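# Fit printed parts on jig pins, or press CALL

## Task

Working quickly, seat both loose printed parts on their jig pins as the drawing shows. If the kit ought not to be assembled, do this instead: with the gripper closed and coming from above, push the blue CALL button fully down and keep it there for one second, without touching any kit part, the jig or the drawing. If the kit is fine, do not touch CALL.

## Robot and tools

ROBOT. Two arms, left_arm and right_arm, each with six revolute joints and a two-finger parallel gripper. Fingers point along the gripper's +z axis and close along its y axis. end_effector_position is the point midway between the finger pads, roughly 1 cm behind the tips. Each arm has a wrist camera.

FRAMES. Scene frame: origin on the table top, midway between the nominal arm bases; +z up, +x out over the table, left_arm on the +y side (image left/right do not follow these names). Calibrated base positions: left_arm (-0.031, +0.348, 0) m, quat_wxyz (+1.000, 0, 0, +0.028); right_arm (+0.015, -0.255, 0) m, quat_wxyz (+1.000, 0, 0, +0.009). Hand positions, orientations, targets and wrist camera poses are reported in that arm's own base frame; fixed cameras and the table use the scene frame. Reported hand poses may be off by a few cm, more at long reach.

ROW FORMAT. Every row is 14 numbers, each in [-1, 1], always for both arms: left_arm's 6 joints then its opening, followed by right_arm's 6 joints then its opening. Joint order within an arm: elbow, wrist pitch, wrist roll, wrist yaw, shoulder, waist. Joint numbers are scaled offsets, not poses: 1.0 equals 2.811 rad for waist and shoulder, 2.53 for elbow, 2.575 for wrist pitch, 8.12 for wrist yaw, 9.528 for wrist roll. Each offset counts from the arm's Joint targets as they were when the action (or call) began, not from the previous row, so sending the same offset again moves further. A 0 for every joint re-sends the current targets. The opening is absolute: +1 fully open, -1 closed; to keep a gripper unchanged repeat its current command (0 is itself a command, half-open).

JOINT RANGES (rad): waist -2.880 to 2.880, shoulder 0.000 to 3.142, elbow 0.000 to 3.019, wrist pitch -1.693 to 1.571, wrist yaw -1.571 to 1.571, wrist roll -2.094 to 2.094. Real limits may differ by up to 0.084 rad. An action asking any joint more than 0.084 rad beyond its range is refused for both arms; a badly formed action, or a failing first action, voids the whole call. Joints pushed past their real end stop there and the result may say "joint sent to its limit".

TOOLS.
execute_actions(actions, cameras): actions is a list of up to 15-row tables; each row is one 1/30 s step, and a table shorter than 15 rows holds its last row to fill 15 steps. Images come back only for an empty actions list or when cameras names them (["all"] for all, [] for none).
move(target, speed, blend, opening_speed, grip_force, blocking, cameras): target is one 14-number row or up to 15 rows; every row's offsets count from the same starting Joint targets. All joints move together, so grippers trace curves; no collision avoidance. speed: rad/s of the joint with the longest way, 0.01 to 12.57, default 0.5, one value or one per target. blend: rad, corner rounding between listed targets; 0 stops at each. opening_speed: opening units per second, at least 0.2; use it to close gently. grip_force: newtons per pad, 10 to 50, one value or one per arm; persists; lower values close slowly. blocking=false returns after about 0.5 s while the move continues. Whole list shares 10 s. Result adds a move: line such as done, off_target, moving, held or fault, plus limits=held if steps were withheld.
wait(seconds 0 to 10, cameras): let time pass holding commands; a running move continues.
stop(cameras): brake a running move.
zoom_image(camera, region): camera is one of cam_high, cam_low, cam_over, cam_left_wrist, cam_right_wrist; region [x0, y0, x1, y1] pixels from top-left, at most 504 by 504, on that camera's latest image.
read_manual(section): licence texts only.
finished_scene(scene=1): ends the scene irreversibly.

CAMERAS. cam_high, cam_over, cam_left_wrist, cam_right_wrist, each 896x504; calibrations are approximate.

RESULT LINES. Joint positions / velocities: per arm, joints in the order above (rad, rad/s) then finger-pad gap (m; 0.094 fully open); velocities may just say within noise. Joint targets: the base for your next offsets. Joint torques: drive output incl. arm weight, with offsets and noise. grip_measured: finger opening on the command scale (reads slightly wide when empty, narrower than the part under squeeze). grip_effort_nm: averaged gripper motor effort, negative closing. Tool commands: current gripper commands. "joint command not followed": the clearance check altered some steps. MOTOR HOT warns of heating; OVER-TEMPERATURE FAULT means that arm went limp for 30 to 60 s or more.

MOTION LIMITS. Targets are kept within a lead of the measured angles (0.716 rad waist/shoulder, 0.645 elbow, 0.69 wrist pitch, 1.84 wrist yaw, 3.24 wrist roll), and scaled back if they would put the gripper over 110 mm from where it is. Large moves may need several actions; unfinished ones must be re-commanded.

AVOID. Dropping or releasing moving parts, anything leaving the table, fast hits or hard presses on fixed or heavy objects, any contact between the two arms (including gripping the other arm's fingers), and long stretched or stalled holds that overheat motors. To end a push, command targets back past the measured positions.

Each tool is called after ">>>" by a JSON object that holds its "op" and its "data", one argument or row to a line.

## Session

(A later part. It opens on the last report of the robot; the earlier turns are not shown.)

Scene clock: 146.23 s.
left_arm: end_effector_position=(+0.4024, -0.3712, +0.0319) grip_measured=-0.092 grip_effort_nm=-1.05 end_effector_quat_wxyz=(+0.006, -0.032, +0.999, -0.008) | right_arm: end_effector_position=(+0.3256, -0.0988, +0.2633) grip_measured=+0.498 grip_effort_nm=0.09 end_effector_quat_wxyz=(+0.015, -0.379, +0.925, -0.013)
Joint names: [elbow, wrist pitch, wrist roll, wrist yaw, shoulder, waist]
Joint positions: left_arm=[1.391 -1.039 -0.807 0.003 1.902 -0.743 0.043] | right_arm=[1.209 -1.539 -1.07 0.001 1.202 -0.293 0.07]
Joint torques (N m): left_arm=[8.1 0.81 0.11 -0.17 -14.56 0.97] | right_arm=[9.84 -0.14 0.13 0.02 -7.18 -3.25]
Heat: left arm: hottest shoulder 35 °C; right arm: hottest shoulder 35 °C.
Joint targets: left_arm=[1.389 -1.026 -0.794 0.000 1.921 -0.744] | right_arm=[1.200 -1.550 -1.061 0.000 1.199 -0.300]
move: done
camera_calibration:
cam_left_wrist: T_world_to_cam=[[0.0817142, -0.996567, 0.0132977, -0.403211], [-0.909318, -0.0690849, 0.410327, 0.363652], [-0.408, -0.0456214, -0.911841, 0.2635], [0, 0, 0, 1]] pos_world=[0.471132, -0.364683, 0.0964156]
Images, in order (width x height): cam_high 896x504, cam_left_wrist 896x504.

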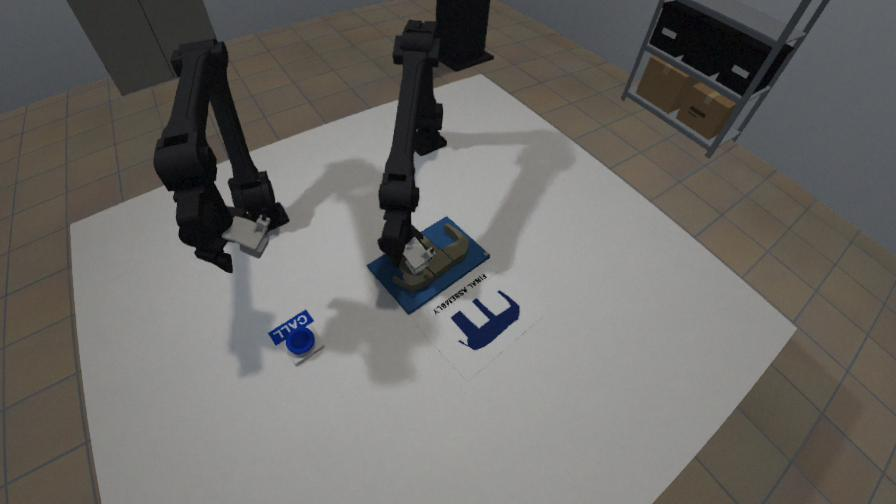

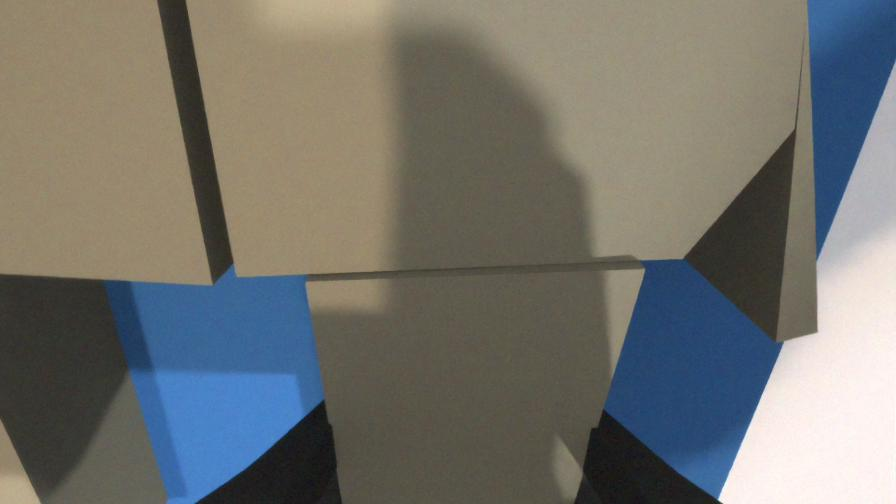

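>>> {"op": "move", "data": {
  "target": [
    [0.0316, -0.0361, 0, 0, -0.0132, 0.0039, -0.22, 0, 0, 0, 0, 0, 0, 0.5],
    [0.0071, -0.0130, 0, 0, -0.0064, 0.0039, -0.22, 0, 0, 0, 0, 0, 0, 0.5],
    [0.0024, -0.0023, 0, 0, -0.0007, 0.0039, -0.22, 0, 0, 0, 0, 0, 0, 0.5]
  ],
  "speed": [0.25, 0.25, 0.1],
  "cameras": ["cam_left_wrist"]
}}

Scene clock: 153.10 s.
left_arm: end_effector_position=(+0.4025, -0.3691, +0.0328) grip_measured=-0.092 grip_effort_nm=-1.05 end_effector_quat_wxyz=(+0.003, -0.033, +0.999, -0.006) | right_arm: end_effector_position=(+0.3256, -0.0988, +0.2633) grip_measured=+0.498 grip_effort_nm=0.09 end_effector_quat_wxyz=(+0.015, -0.379, +0.925, -0.013)
Joint names: [elbow, wrist pitch, wrist roll, wrist yaw, shoulder, waist]
Joint positions: left_arm=[1.394 -1.051 -0.806 0.003 1.902 -0.74 0.043] | right_arm=[1.209 -1.539 -1.07 0.001 1.202 -0.293 0.07]
Joint torques (N m): left_arm=[8.06 0.95 0.14 -0.19 -14.86 0.5] | right_arm=[9.84 -0.13 0.13 0.02 -7.12 -3.14]
Heat: left arm: hottest shoulder 35 °C; right arm: hottest shoulder 35 °C.
Joint targets: left_arm=[1.395 -1.032 -0.794 0.000 1.918 -0.733] | right_arm=[1.200 -1.550 -1.061 0.000 1.199 -0.300]
move: done
camera_calibration:
cam_left_wrist: T_world_to_cam=[[0.0836436, -0.996471, 0.00708237, -0.401634], [-0.90661, -0.073147, 0.415581, 0.36077], [-0.413596, -0.0411816, -0.909529, 0.268272], [0, 0, 0, 1]] pos_world=[0.471628, -0.36278, 0.0969162]
Images, in order (width x height): cam_left_wrist 896x504.

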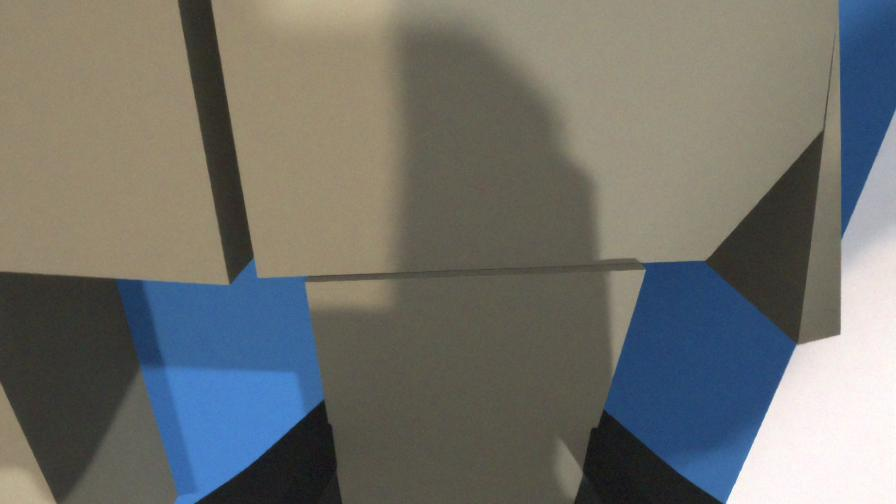

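>>> {"op": "move", "data": {
  "target": [
    [0.0292, -0.0338, 0, 0, -0.0125, -0.0051, -0.22, 0, 0, 0, 0, 0, 0, 0.5],
    [0.0047, -0.0107, 0, 0, -0.0057, -0.0051, -0.22, 0, 0, 0, 0, 0, 0, 0.5]
  ],
  "speed": 0.25,
  "cameras": ["cam_left_wrist"]
}}

Scene clock: 157.43 s.
left_arm: end_effector_position=(+0.4017, -0.3695, +0.0367) grip_measured=-0.092 grip_effort_nm=-1.05 end_effector_quat_wxyz=(+0.000, -0.032, +0.999, -0.002) | right_arm: end_effector_position=(+0.3256, -0.0988, +0.2633) grip_measured=+0.498 grip_effort_nm=0.08 end_effector_quat_wxyz=(+0.015, -0.379, +0.925, -0.013)
Joint names: [elbow, wrist pitch, wrist roll, wrist yaw, shoulder, waist]
Joint positions: left_arm=[1.406 -1.072 -0.806 0.003 1.902 -0.742 0.043] | right_arm=[1.209 -1.539 -1.07 0.001 1.202 -0.293 0.07]
Joint torques (N m): left_arm=[8.09 0.84 0.09 -0.17 -16.32 0.03] | right_arm=[9.84 -0.12 0.13 0.02 -7.12 -3.19]
Heat: left arm: hottest shoulder 35 °C; right arm: hottest shoulder 34 °C.
Joint targets: left_arm=[1.406 -1.059 -0.794 0.000 1.902 -0.747] | right_arm=[1.200 -1.550 -1.061 0.000 1.199 -0.300]
move: done
camera_calibration:
cam_left_wrist: T_world_to_cam=[[0.0821605, -0.996619, 0.0000471042, -0.401278], [-0.903781, -0.0744871, 0.421463, 0.356684], [-0.420034, -0.0346702, -0.906846, 0.276372], [0, 0, 0, 1]] pos_world=[0.471419, -0.363771, 0.100317]
Images, in order (width x height): cam_left_wrist 896x504.

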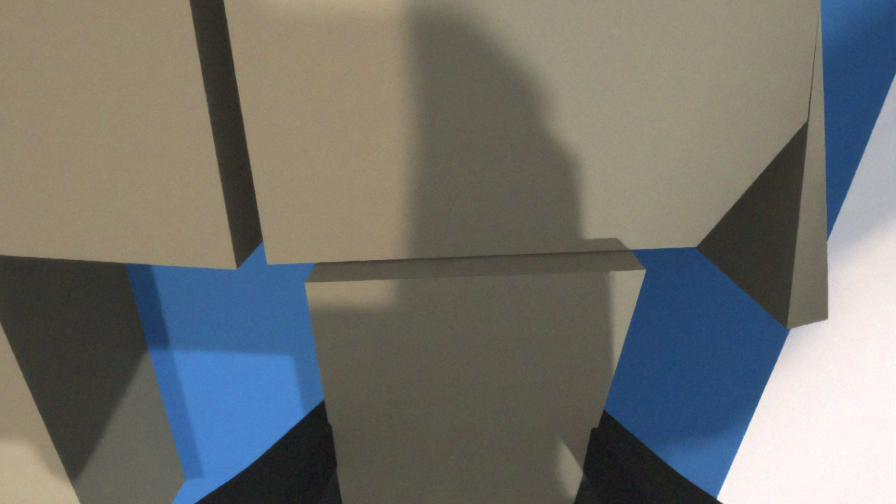

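>>> {"op": "move", "data": {
  "target": [
    [-0.0016, 0, 0, 0, 0, -0.0004, -0.22, 0, 0, 0, 0, 0, 0, 0.5],
    [-0.0074, 0.0120, 0, 0, 0.0064, -0.0004, -0.22, 0, 0, 0, 0, 0, 0, 0.5]
  ],
  "speed": [0.2, 0.08],
  "cameras": ["cam_left_wrist"]
}}

Scene clock: 161.57 s.
left_arm: end_effector_position=(+0.4022, -0.3699, +0.0323) grip_measured=-0.092 grip_effort_nm=-1.05 end_effector_quat_wxyz=(+0.004, -0.032, +0.999, -0.006) | right_arm: end_effector_position=(+0.3256, -0.0988, +0.2633) grip_measured=+0.498 grip_effort_nm=0.09 end_effector_quat_wxyz=(+0.015, -0.379, +0.925, -0.013)
Joint names: [elbow, wrist pitch, wrist roll, wrist yaw, shoulder, waist]
Joint positions: left_arm=[1.393 -1.047 -0.806 0.003 1.902 -0.742 0.043] | right_arm=[1.209 -1.539 -1.07 0.001 1.202 -0.293 0.07]
Joint torques (N m): left_arm=[7.65 0.96 0.11 -0.21 -14.97 -0.09] | right_arm=[9.84 -0.13 0.13 0.01 -7.12 -3.14]
Heat: left arm: hottest shoulder 35 °C; right arm: hottest shoulder 34 °C.
Joint targets: left_arm=[1.388 -1.028 -0.794 0.000 1.921 -0.748] | right_arm=[1.200 -1.550 -1.061 0.000 1.199 -0.300]
move: done
camera_calibration:
cam_left_wrist: T_world_to_cam=[[0.0821234, -0.996586, 0.00845002, -0.401951], [-0.907284, -0.0712505, 0.414438, 0.361666], [-0.412421, -0.0417016, -0.910039, 0.26692], [0, 0, 0, 1]] pos_world=[0.471227, -0.363679, 0.0964161]
Images, in order (width x height): cam_left_wrist 896x504.

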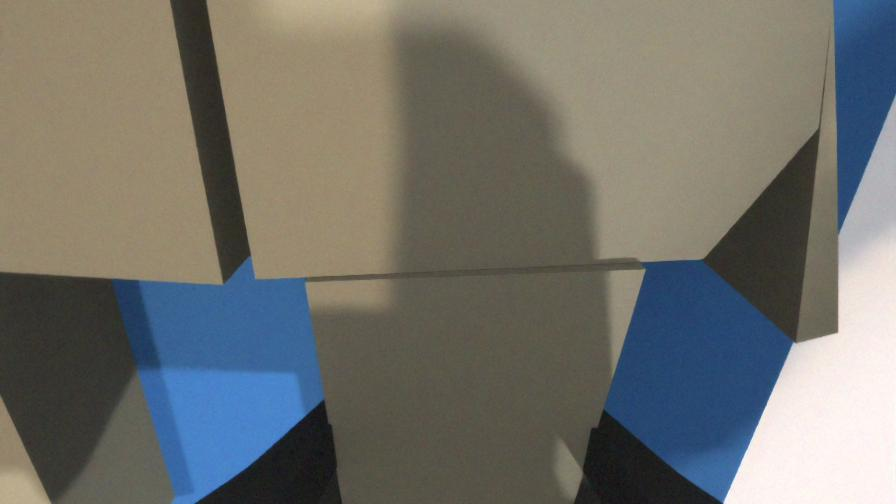

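>>> {"op": "move", "data": {
  "target": [
    [0.0312, -0.0350, 0, 0, -0.0133, -0.0007, -0.22, 0, 0, 0, 0, 0, 0, 0.5],
    [0.0047, -0.0118, 0, 0, -0.0072, -0.0007, -0.22, 0, 0, 0, 0, 0, 0, 0.5]
  ],
  "speed": 0.25,
  "cameras": ["cam_left_wrist"]
}}

>>> {"op": "zoom_image", "data": {
  "camera": "cam_left_wrist",
  "region": [230, 200, 470, 310]
}}

>>> {"op": "zoom_image", "data": {
  "camera": "cam_left_wrist",
  "region": [470, 200, 710, 310]
}}

Scene clock: 167.70 s.
left_arm: end_effector_position=(+0.3991, -0.3677, +0.0339) grip_measured=-0.092 grip_effort_nm=-1.05 end_effector_quat_wxyz=(-0.003, -0.032, +0.999, +0.000) | right_arm: end_effector_position=(+0.3256, -0.0988, +0.2633) grip_measured=+0.498 grip_effort_nm=0.09 end_effector_quat_wxyz=(+0.015, -0.379, +0.925, -0.013)
Joint names: [elbow, wrist pitch, wrist roll, wrist yaw, shoulder, waist]
Joint positions: left_arm=[1.398 -1.071 -0.806 0.003 1.902 -0.743 0.043] | right_arm=[1.209 -1.539 -1.07 0.001 1.202 -0.293 0.07]
Joint torques (N m): left_arm=[8.38 0.8 0.15 -0.18 -16.21 -0.56] | right_arm=[9.83 -0.12 0.13 0.01 -7.18 -3.25]
Heat: left arm: hottest shoulder 35 °C; right arm: hottest shoulder 34 °C.
Joint targets: left_arm=[1.400 -1.059 -0.794 0.000 1.900 -0.750] | right_arm=[1.200 -1.550 -1.061 0.000 1.199 -0.300]
move: done
camera_calibration:
cam_left_wrist: T_world_to_cam=[[0.0813764, -0.99667, -0.00521236, -0.398727], [-0.901588, -0.0758405, 0.425895, 0.354068], [-0.424872, -0.0299584, -0.904758, 0.276418], [0, 0, 0, 1]] pos_world=[0.469113, -0.362266, 0.0972176]
Images, in order (width x height): cam_left_wrist 896x504.

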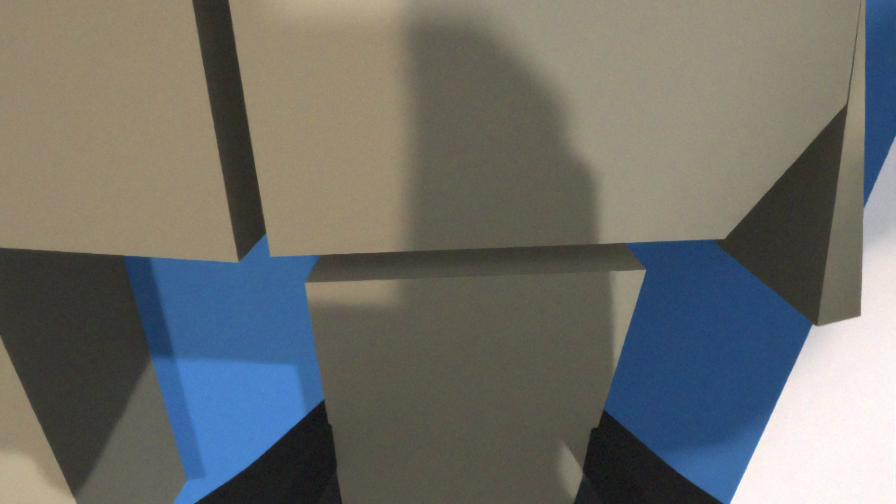

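Scaled by 2.100.

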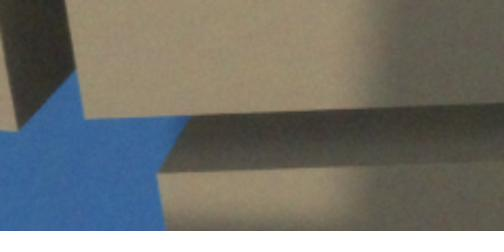

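Scaled by 2.100.

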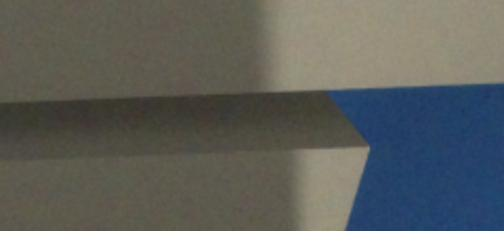

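>>> {"op": "move", "data": {
  "target": [0, 0.0, 0, 0, 0, 0, -0.22, 0, 0, 0, 0, 0, 0, 0.5],
  "speed": 0.1,
  "blocking": false,
  "cameras": []
}}

>>> {"op": "move", "data": {
  "target": [-0.0051, 0.0151, 0, 0, 0.0075, 0, -0.22, 0, 0, 0, 0, 0, 0, 0.5],
  "speed": 0.08,
  "cameras": ["cam_left_wrist"]
}}

Scene clock: 170.03 s.
left_arm: end_effector_position=(+0.3991, -0.3677, +0.0339) grip_measured=-0.092 grip_effort_nm=-1.05 end_effector_quat_wxyz=(-0.003, -0.032, +0.999, +0.000) | right_arm: end_effector_position=(+0.3256, -0.0988, +0.2633) grip_measured=+0.498 grip_effort_nm=0.09 end_effector_quat_wxyz=(+0.015, -0.379, +0.925, -0.013)
Joint names: [elbow, wrist pitch, wrist roll, wrist yaw, shoulder, waist]
Joint positions: left_arm=[1.398 -1.071 -0.806 0.003 1.902 -0.743 0.043] | right_arm=[1.209 -1.539 -1.07 0.001 1.202 -0.293 0.07]
Joint torques (N m): left_arm=[8.35 0.9 0.13 -0.17 -16.26 -0.5] | right_arm=[9.87 -0.14 0.13 0.02 -7.18 -3.08]
Heat: left arm: hottest shoulder 35 °C; right arm: hottest shoulder 34 °C.
Joint targets: left_arm=[1.400 -1.059 -0.794 0.000 1.900 -0.750] | right_arm=[1.200 -1.550 -1.061 0.000 1.199 -0.300]
move: done
No camera images: "cameras" was empty.

Scene clock: 170.83 s.
left_arm: end_effector_position=(+0.4025, -0.3708, +0.0320) grip_measured=-0.092 grip_effort_nm=-1.05 end_effector_quat_wxyz=(+0.005, -0.032, +0.999, -0.008) | right_arm: end_effector_position=(+0.3256, -0.0988, +0.2633) grip_measured=+0.498 grip_effort_nm=0.09 end_effector_quat_wxyz=(+0.015, -0.379, +0.925, -0.013)
Joint names: [elbow, wrist pitch, wrist roll, wrist yaw, shoulder, waist]
Joint positions: left_arm=[1.392 -1.043 -0.806 0.003 1.902 -0.743 0.043] | right_arm=[1.209 -1.539 -1.07 0.001 1.202 -0.293 0.07]
Joint torques (N m): left_arm=[7.65 1.35 0.11 -0.15 -14.51 -0.79] | right_arm=[9.85 -0.12 0.13 0.02 -7.18 -3.19]
Heat: left arm: hottest shoulder 35 °C; right arm: hottest shoulder 34 °C.
Joint targets: left_arm=[1.387 -1.020 -0.794 0.000 1.922 -0.750] | right_arm=[1.200 -1.550 -1.061 0.000 1.199 -0.300]
move: done
camera_calibration:
cam_left_wrist: T_world_to_cam=[[0.0813467, -0.996621, 0.0113415, -0.402592], [-0.908529, -0.0694678, 0.412007, 0.36327], [-0.409827, -0.0438195, -0.91111, 0.265083], [0, 0, 0, 1]] pos_world=[0.471429, -0.364381, 0.0964158]
Images, in order (width x height): cam_left_wrist 896x504.

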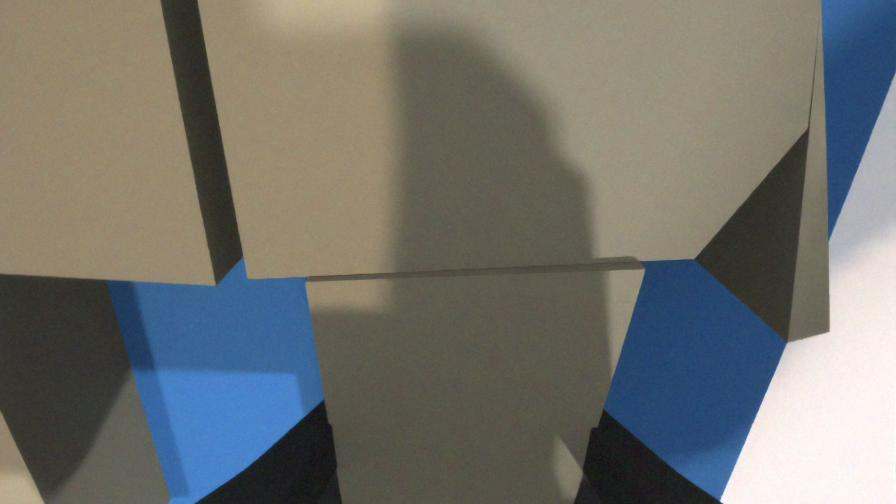

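>>> {"op": "move", "data": {
  "target": [
    [0.0289, -0.0396, -0.00385, 0, -0.0178, -0.0023, -0.22, 0, 0, 0, 0, 0, 0, 0.5],
    [0.0018, -0.0146, -0.00385, 0, -0.0114, -0.0023, -0.22, 0, 0, 0, 0, 0, 0, 0.5]
  ],
  "speed": 0.25,
  "cameras": ["cam_left_wrist"]
}}

>>> {"op": "zoom_image", "data": {
  "camera": "cam_left_wrist",
  "region": [200, 150, 700, 310]
}}

Scene clock: 180.10 s.
left_arm: end_effector_position=(+0.3950, -0.3686, +0.0318) grip_measured=-0.092 grip_effort_nm=-1.05 end_effector_quat_wxyz=(-0.004, -0.033, +0.999, +0.002) | right_arm: end_effector_position=(+0.3256, -0.0988, +0.2633) grip_measured=+0.498 grip_effort_nm=0.09 end_effector_quat_wxyz=(+0.015, -0.379, +0.925, -0.013)
Joint names: [elbow, wrist pitch, wrist roll, wrist yaw, shoulder, waist]
Joint positions: left_arm=[1.391 -1.068 -0.816 0.003 1.902 -0.749 0.043] | right_arm=[1.209 -1.539 -1.07 0.001 1.202 -0.293 0.07]
Joint torques (N m): left_arm=[8.16 0.66 -0.1 -0.19 -16.62 -0.21] | right_arm=[9.85 -0.12 0.13 0.02 -7.18 -3.19]
Heat: left arm: hottest shoulder 35 °C; right arm: hottest shoulder 34 °C.
Joint targets: left_arm=[1.391 -1.057 -0.830 0.000 1.889 -0.757] | right_arm=[1.200 -1.550 -1.061 0.000 1.199 -0.300]
move: done
camera_calibration:
cam_left_wrist: T_world_to_cam=[[0.0844843, -0.996388, -0.00862203, -0.40034], [-0.900123, -0.0800275, 0.428222, 0.349041], [-0.427365, -0.0284171, -0.903632, 0.274266], [0, 0, 0, 1]] pos_world=[0.465214, -0.363167, 0.0949172]
Images, in order (width x height): cam_left_wrist 896x504.

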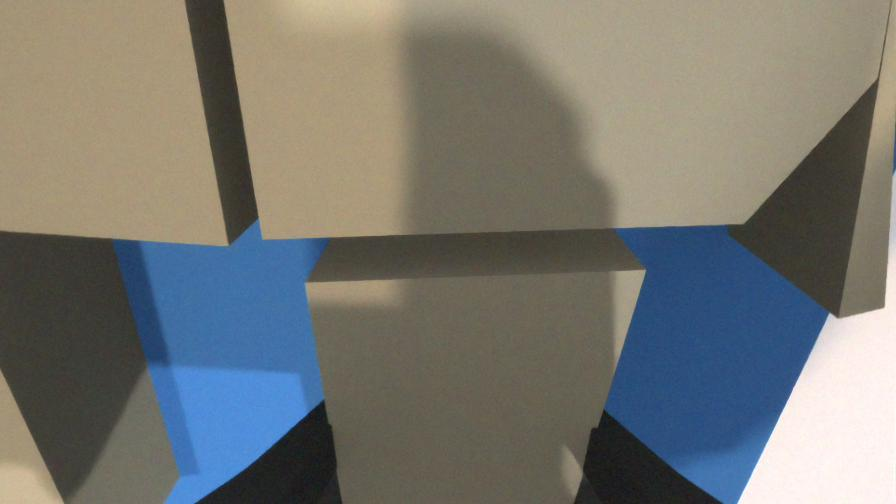

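Scaled by 1.008.

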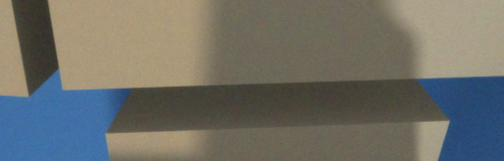

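>>> {"op": "move", "data": {
  "target": [-0.0043, 0.0096, 0, 0, 0.0103, 0, -0.22, 0, 0, 0, 0, 0, 0, 0.5],
  "speed": 0.08,
  "cameras": ["cam_left_wrist"]
}}

Scene clock: 182.67 s.
left_arm: end_effector_position=(+0.3955, -0.3691, +0.0263) grip_measured=-0.092 grip_effort_nm=-1.05 end_effector_quat_wxyz=(-0.001, -0.033, +0.999, -0.001) | right_arm: end_effector_position=(+0.3256, -0.0988, +0.2633) grip_measured=+0.498 grip_effort_nm=0.09 end_effector_quat_wxyz=(+0.015, -0.379, +0.925, -0.013)
Joint names: [elbow, wrist pitch, wrist roll, wrist yaw, shoulder, waist]
Joint positions: left_arm=[1.38 -1.045 -0.816 0.003 1.905 -0.749 0.043] | right_arm=[1.209 -1.539 -1.07 0.001 1.202 -0.293 0.07]
Joint torques (N m): left_arm=[8.21 0.79 -0.11 -0.12 -15.62 -0.21] | right_arm=[9.84 -0.12 0.13 0.02 -7.12 -3.19]
Heat: left arm: hottest shoulder 35 °C; right arm: hottest shoulder 34 °C.
Joint targets: left_arm=[1.381 -1.032 -0.830 0.000 1.918 -0.757] | right_arm=[1.200 -1.550 -1.061 0.000 1.199 -0.300]
move: done
camera_calibration:
cam_left_wrist: T_world_to_cam=[[0.0845194, -0.99642, -0.00185602, -0.401126], [-0.903004, -0.0773828, 0.422605, 0.353986], [-0.421236, -0.0340424, -0.906312, 0.265093], [0, 0, 0, 1]] pos_world=[0.465221, -0.363273, 0.0899164]
Images, in order (width x height): cam_left_wrist 896x504.

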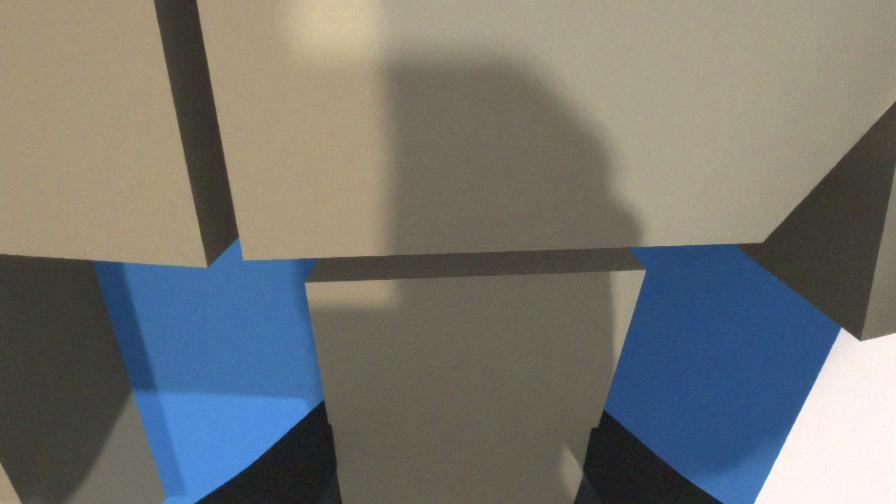

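>>> {"op": "move", "data": {
  "target": [-0.0026, 0.0040, 0, 0, 0.0046, 0, -0.22, 0, 0, 0, 0, 0, 0, 0.5],
  "speed": 0.1,
  "cameras": ["cam_left_wrist"]
}}

Scene clock: 183.80 s.
left_arm: end_effector_position=(+0.3956, -0.3692, +0.0213) grip_measured=-0.092 grip_effort_nm=-1.05 end_effector_quat_wxyz=(-0.001, -0.034, +0.999, -0.001) | right_arm: end_effector_position=(+0.3256, -0.0988, +0.2633) grip_measured=+0.498 grip_effort_nm=0.09 end_effector_quat_wxyz=(+0.015, -0.379, +0.925, -0.013)
Joint names: [elbow, wrist pitch, wrist roll, wrist yaw, shoulder, waist]
Joint positions: left_arm=[1.377 -1.035 -0.816 0.003 1.913 -0.749 0.043] | right_arm=[1.209 -1.539 -1.07 0.001 1.202 -0.293 0.07]
Joint torques (N m): left_arm=[7.8 0.79 -0.12 -0.13 -14.56 -0.56] | right_arm=[9.85 -0.14 0.12 0.02 -7.24 -3.19]
Heat: left arm: hottest shoulder 36 °C; right arm: hottest shoulder 34 °C.
Joint targets: left_arm=[1.374 -1.022 -0.831 0.000 1.931 -0.757] | right_arm=[1.200 -1.550 -1.061 0.000 1.199 -0.300]
move: done
camera_calibration:
cam_left_wrist: T_world_to_cam=[[0.0847923, -0.996395, -0.00272619, -0.401295], [-0.902598, -0.0779687, 0.423364, 0.35589], [-0.422051, -0.0334374, -0.905955, 0.26103], [0, 0, 0, 1]] pos_world=[0.46542, -0.363372, 0.0847166]
Images, in order (width x height): cam_left_wrist 896x504.

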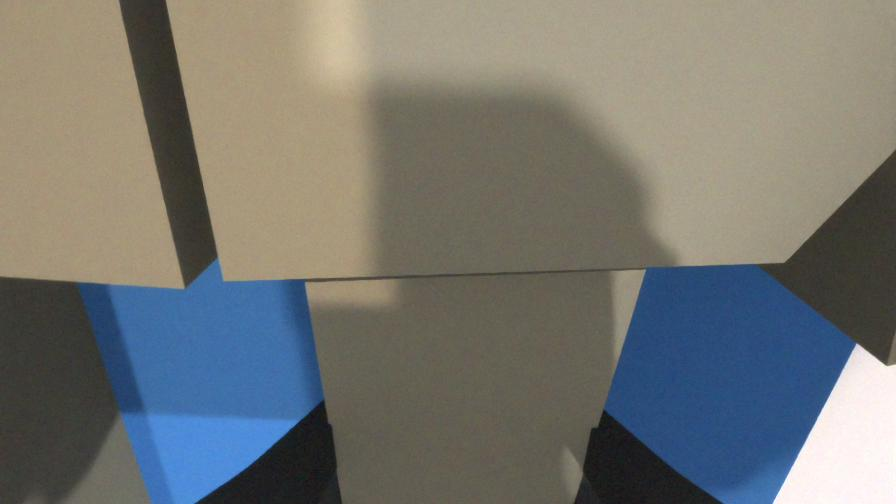

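>>> {"op": "move", "data": {
  "target": [-0.0022, 0.0024, 0, 0, 0.0036, 0, -0.22, 0, 0, 0, 0, 0, 0, 0.5],
  "speed": 0.1,
  "cameras": []
}}

Scene clock: 184.83 s.
left_arm: end_effector_position=(+0.3956, -0.3692, +0.0209) grip_measured=-0.092 grip_effort_nm=-1.06 end_effector_quat_wxyz=(-0.001, -0.034, +0.999, -0.001) | right_arm: end_effector_position=(+0.3256, -0.0988, +0.2633) grip_measured=+0.498 grip_effort_nm=0.09 end_effector_quat_wxyz=(+0.015, -0.379, +0.925, -0.013)
Joint names: [elbow, wrist pitch, wrist roll, wrist yaw, shoulder, waist]
Joint positions: left_arm=[1.376 -1.034 -0.816 0.003 1.913 -0.749 0.043] | right_arm=[1.209 -1.539 -1.07 0.001 1.202 -0.293 0.07]
Joint torques (N m): left_arm=[7.23 1.03 -0.13 -0.15 -14.39 -0.85] | right_arm=[9.85 -0.12 0.13 0.02 -7.24 -3.19]
Heat: left arm: hottest shoulder 36 °C; right arm: hottest shoulder 34 °C.
Joint targets: left_arm=[1.368 -1.016 -0.831 0.000 1.941 -0.757] | right_arm=[1.200 -1.550 -1.061 0.000 1.199 -0.300]
move: done
No camera images: "cameras" was empty.

>>> {"op": "move", "data": {
  "target": [
    [0.0166, -0.0109, 0, 0, -0.0100, 0, 0.4, 0, 0, 0, 0, 0, 0, 0.5],
    [0.0664, -0.0919, 0, 0, -0.0439, 0, 0.4, 0, 0, 0, 0, 0, 0, 0.5],
    [-0.0269, -0.1685, 0, 0, -0.1925, 0.2337, 0.4, 0, 0, 0, 0, 0, 0, 0.5]
  ],
  "speed": [0.3, 0.4, 1.2],
  "blend": [0, 0.04, 0],
  "opening_speed": 2.0,
  "cameras": ["cam_high", "cam_over"]
}}

>>> {"op": "zoom_image", "data": {
  "camera": "cam_over",
  "region": [220, 260, 560, 490]
}}

>>> {"op": "zoom_image", "data": {
  "camera": "cam_high",
  "region": [360, 210, 500, 320]
}}

Scene clock: 189.00 s.
left_arm: end_effector_position=(+0.4102, -0.0393, +0.2315) grip_measured=+0.399 grip_effort_nm=0.06 end_effector_quat_wxyz=(+0.017, -0.354, +0.935, -0.008) | right_arm: end_effector_position=(+0.3256, -0.0988, +0.2633) grip_measured=+0.498 grip_effort_nm=0.09 end_effector_quat_wxyz=(+0.015, -0.379, +0.925, -0.013)
Joint names: [elbow, wrist pitch, wrist roll, wrist yaw, shoulder, waist]
Joint positions: left_arm=[1.301 -1.44 -0.817 0 1.395 -0.094 0.066] | right_arm=[1.209 -1.539 -1.07 0.001 1.202 -0.293 0.07]
Joint torques (N m): left_arm=[9.22 -0.24 -0.1 -0.02 -8.88 -0.97] | right_arm=[9.84 -0.12 0.13 0.01 -7.12 -3.25]
Heat: left arm: hottest shoulder 36 °C; right arm: hottest shoulder 34 °C.
Joint targets: left_arm=[1.300 -1.450 -0.830 0.000 1.400 -0.100] | right_arm=[1.200 -1.550 -1.061 0.000 1.199 -0.300]
move: done
Images, in order (width x height): cam_high 896x504, cam_over 896x504.

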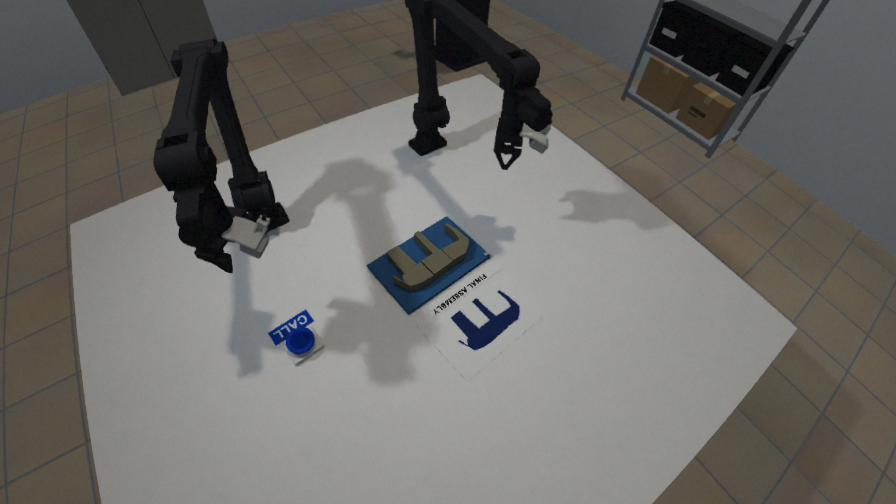

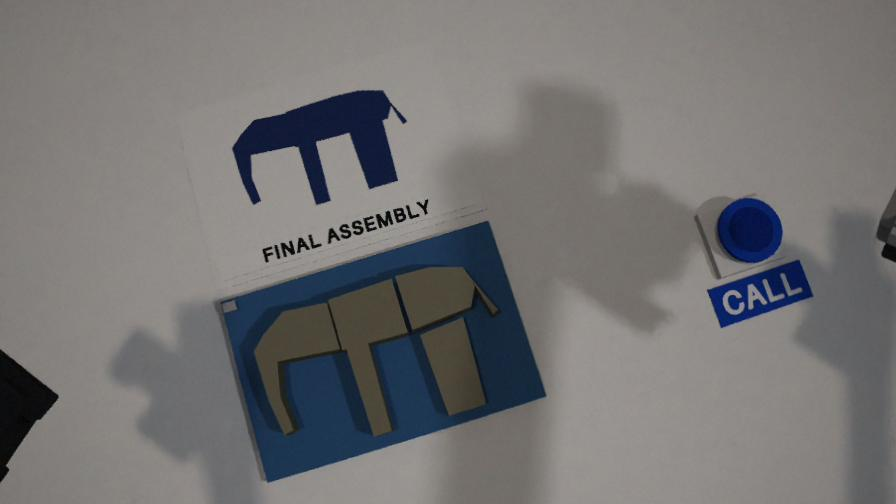

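Scaled by 1.482.

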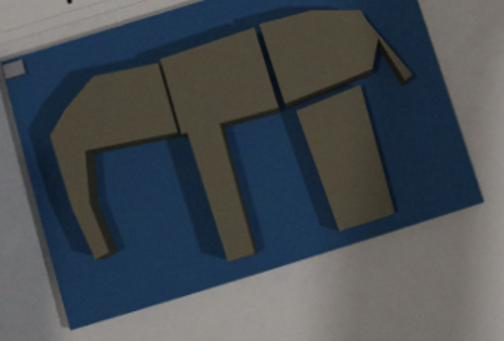

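Scaled by 3.600.

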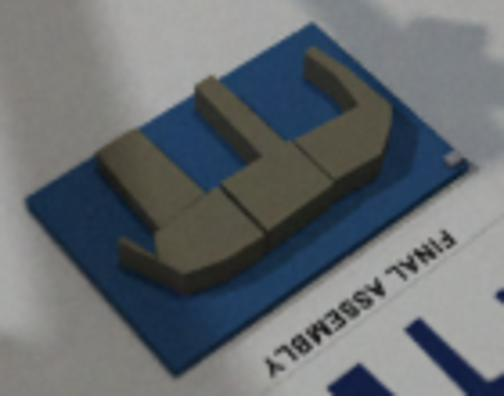

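>>> {"op": "finished_scene", "data": {

}}

The scene is finished: the task was done.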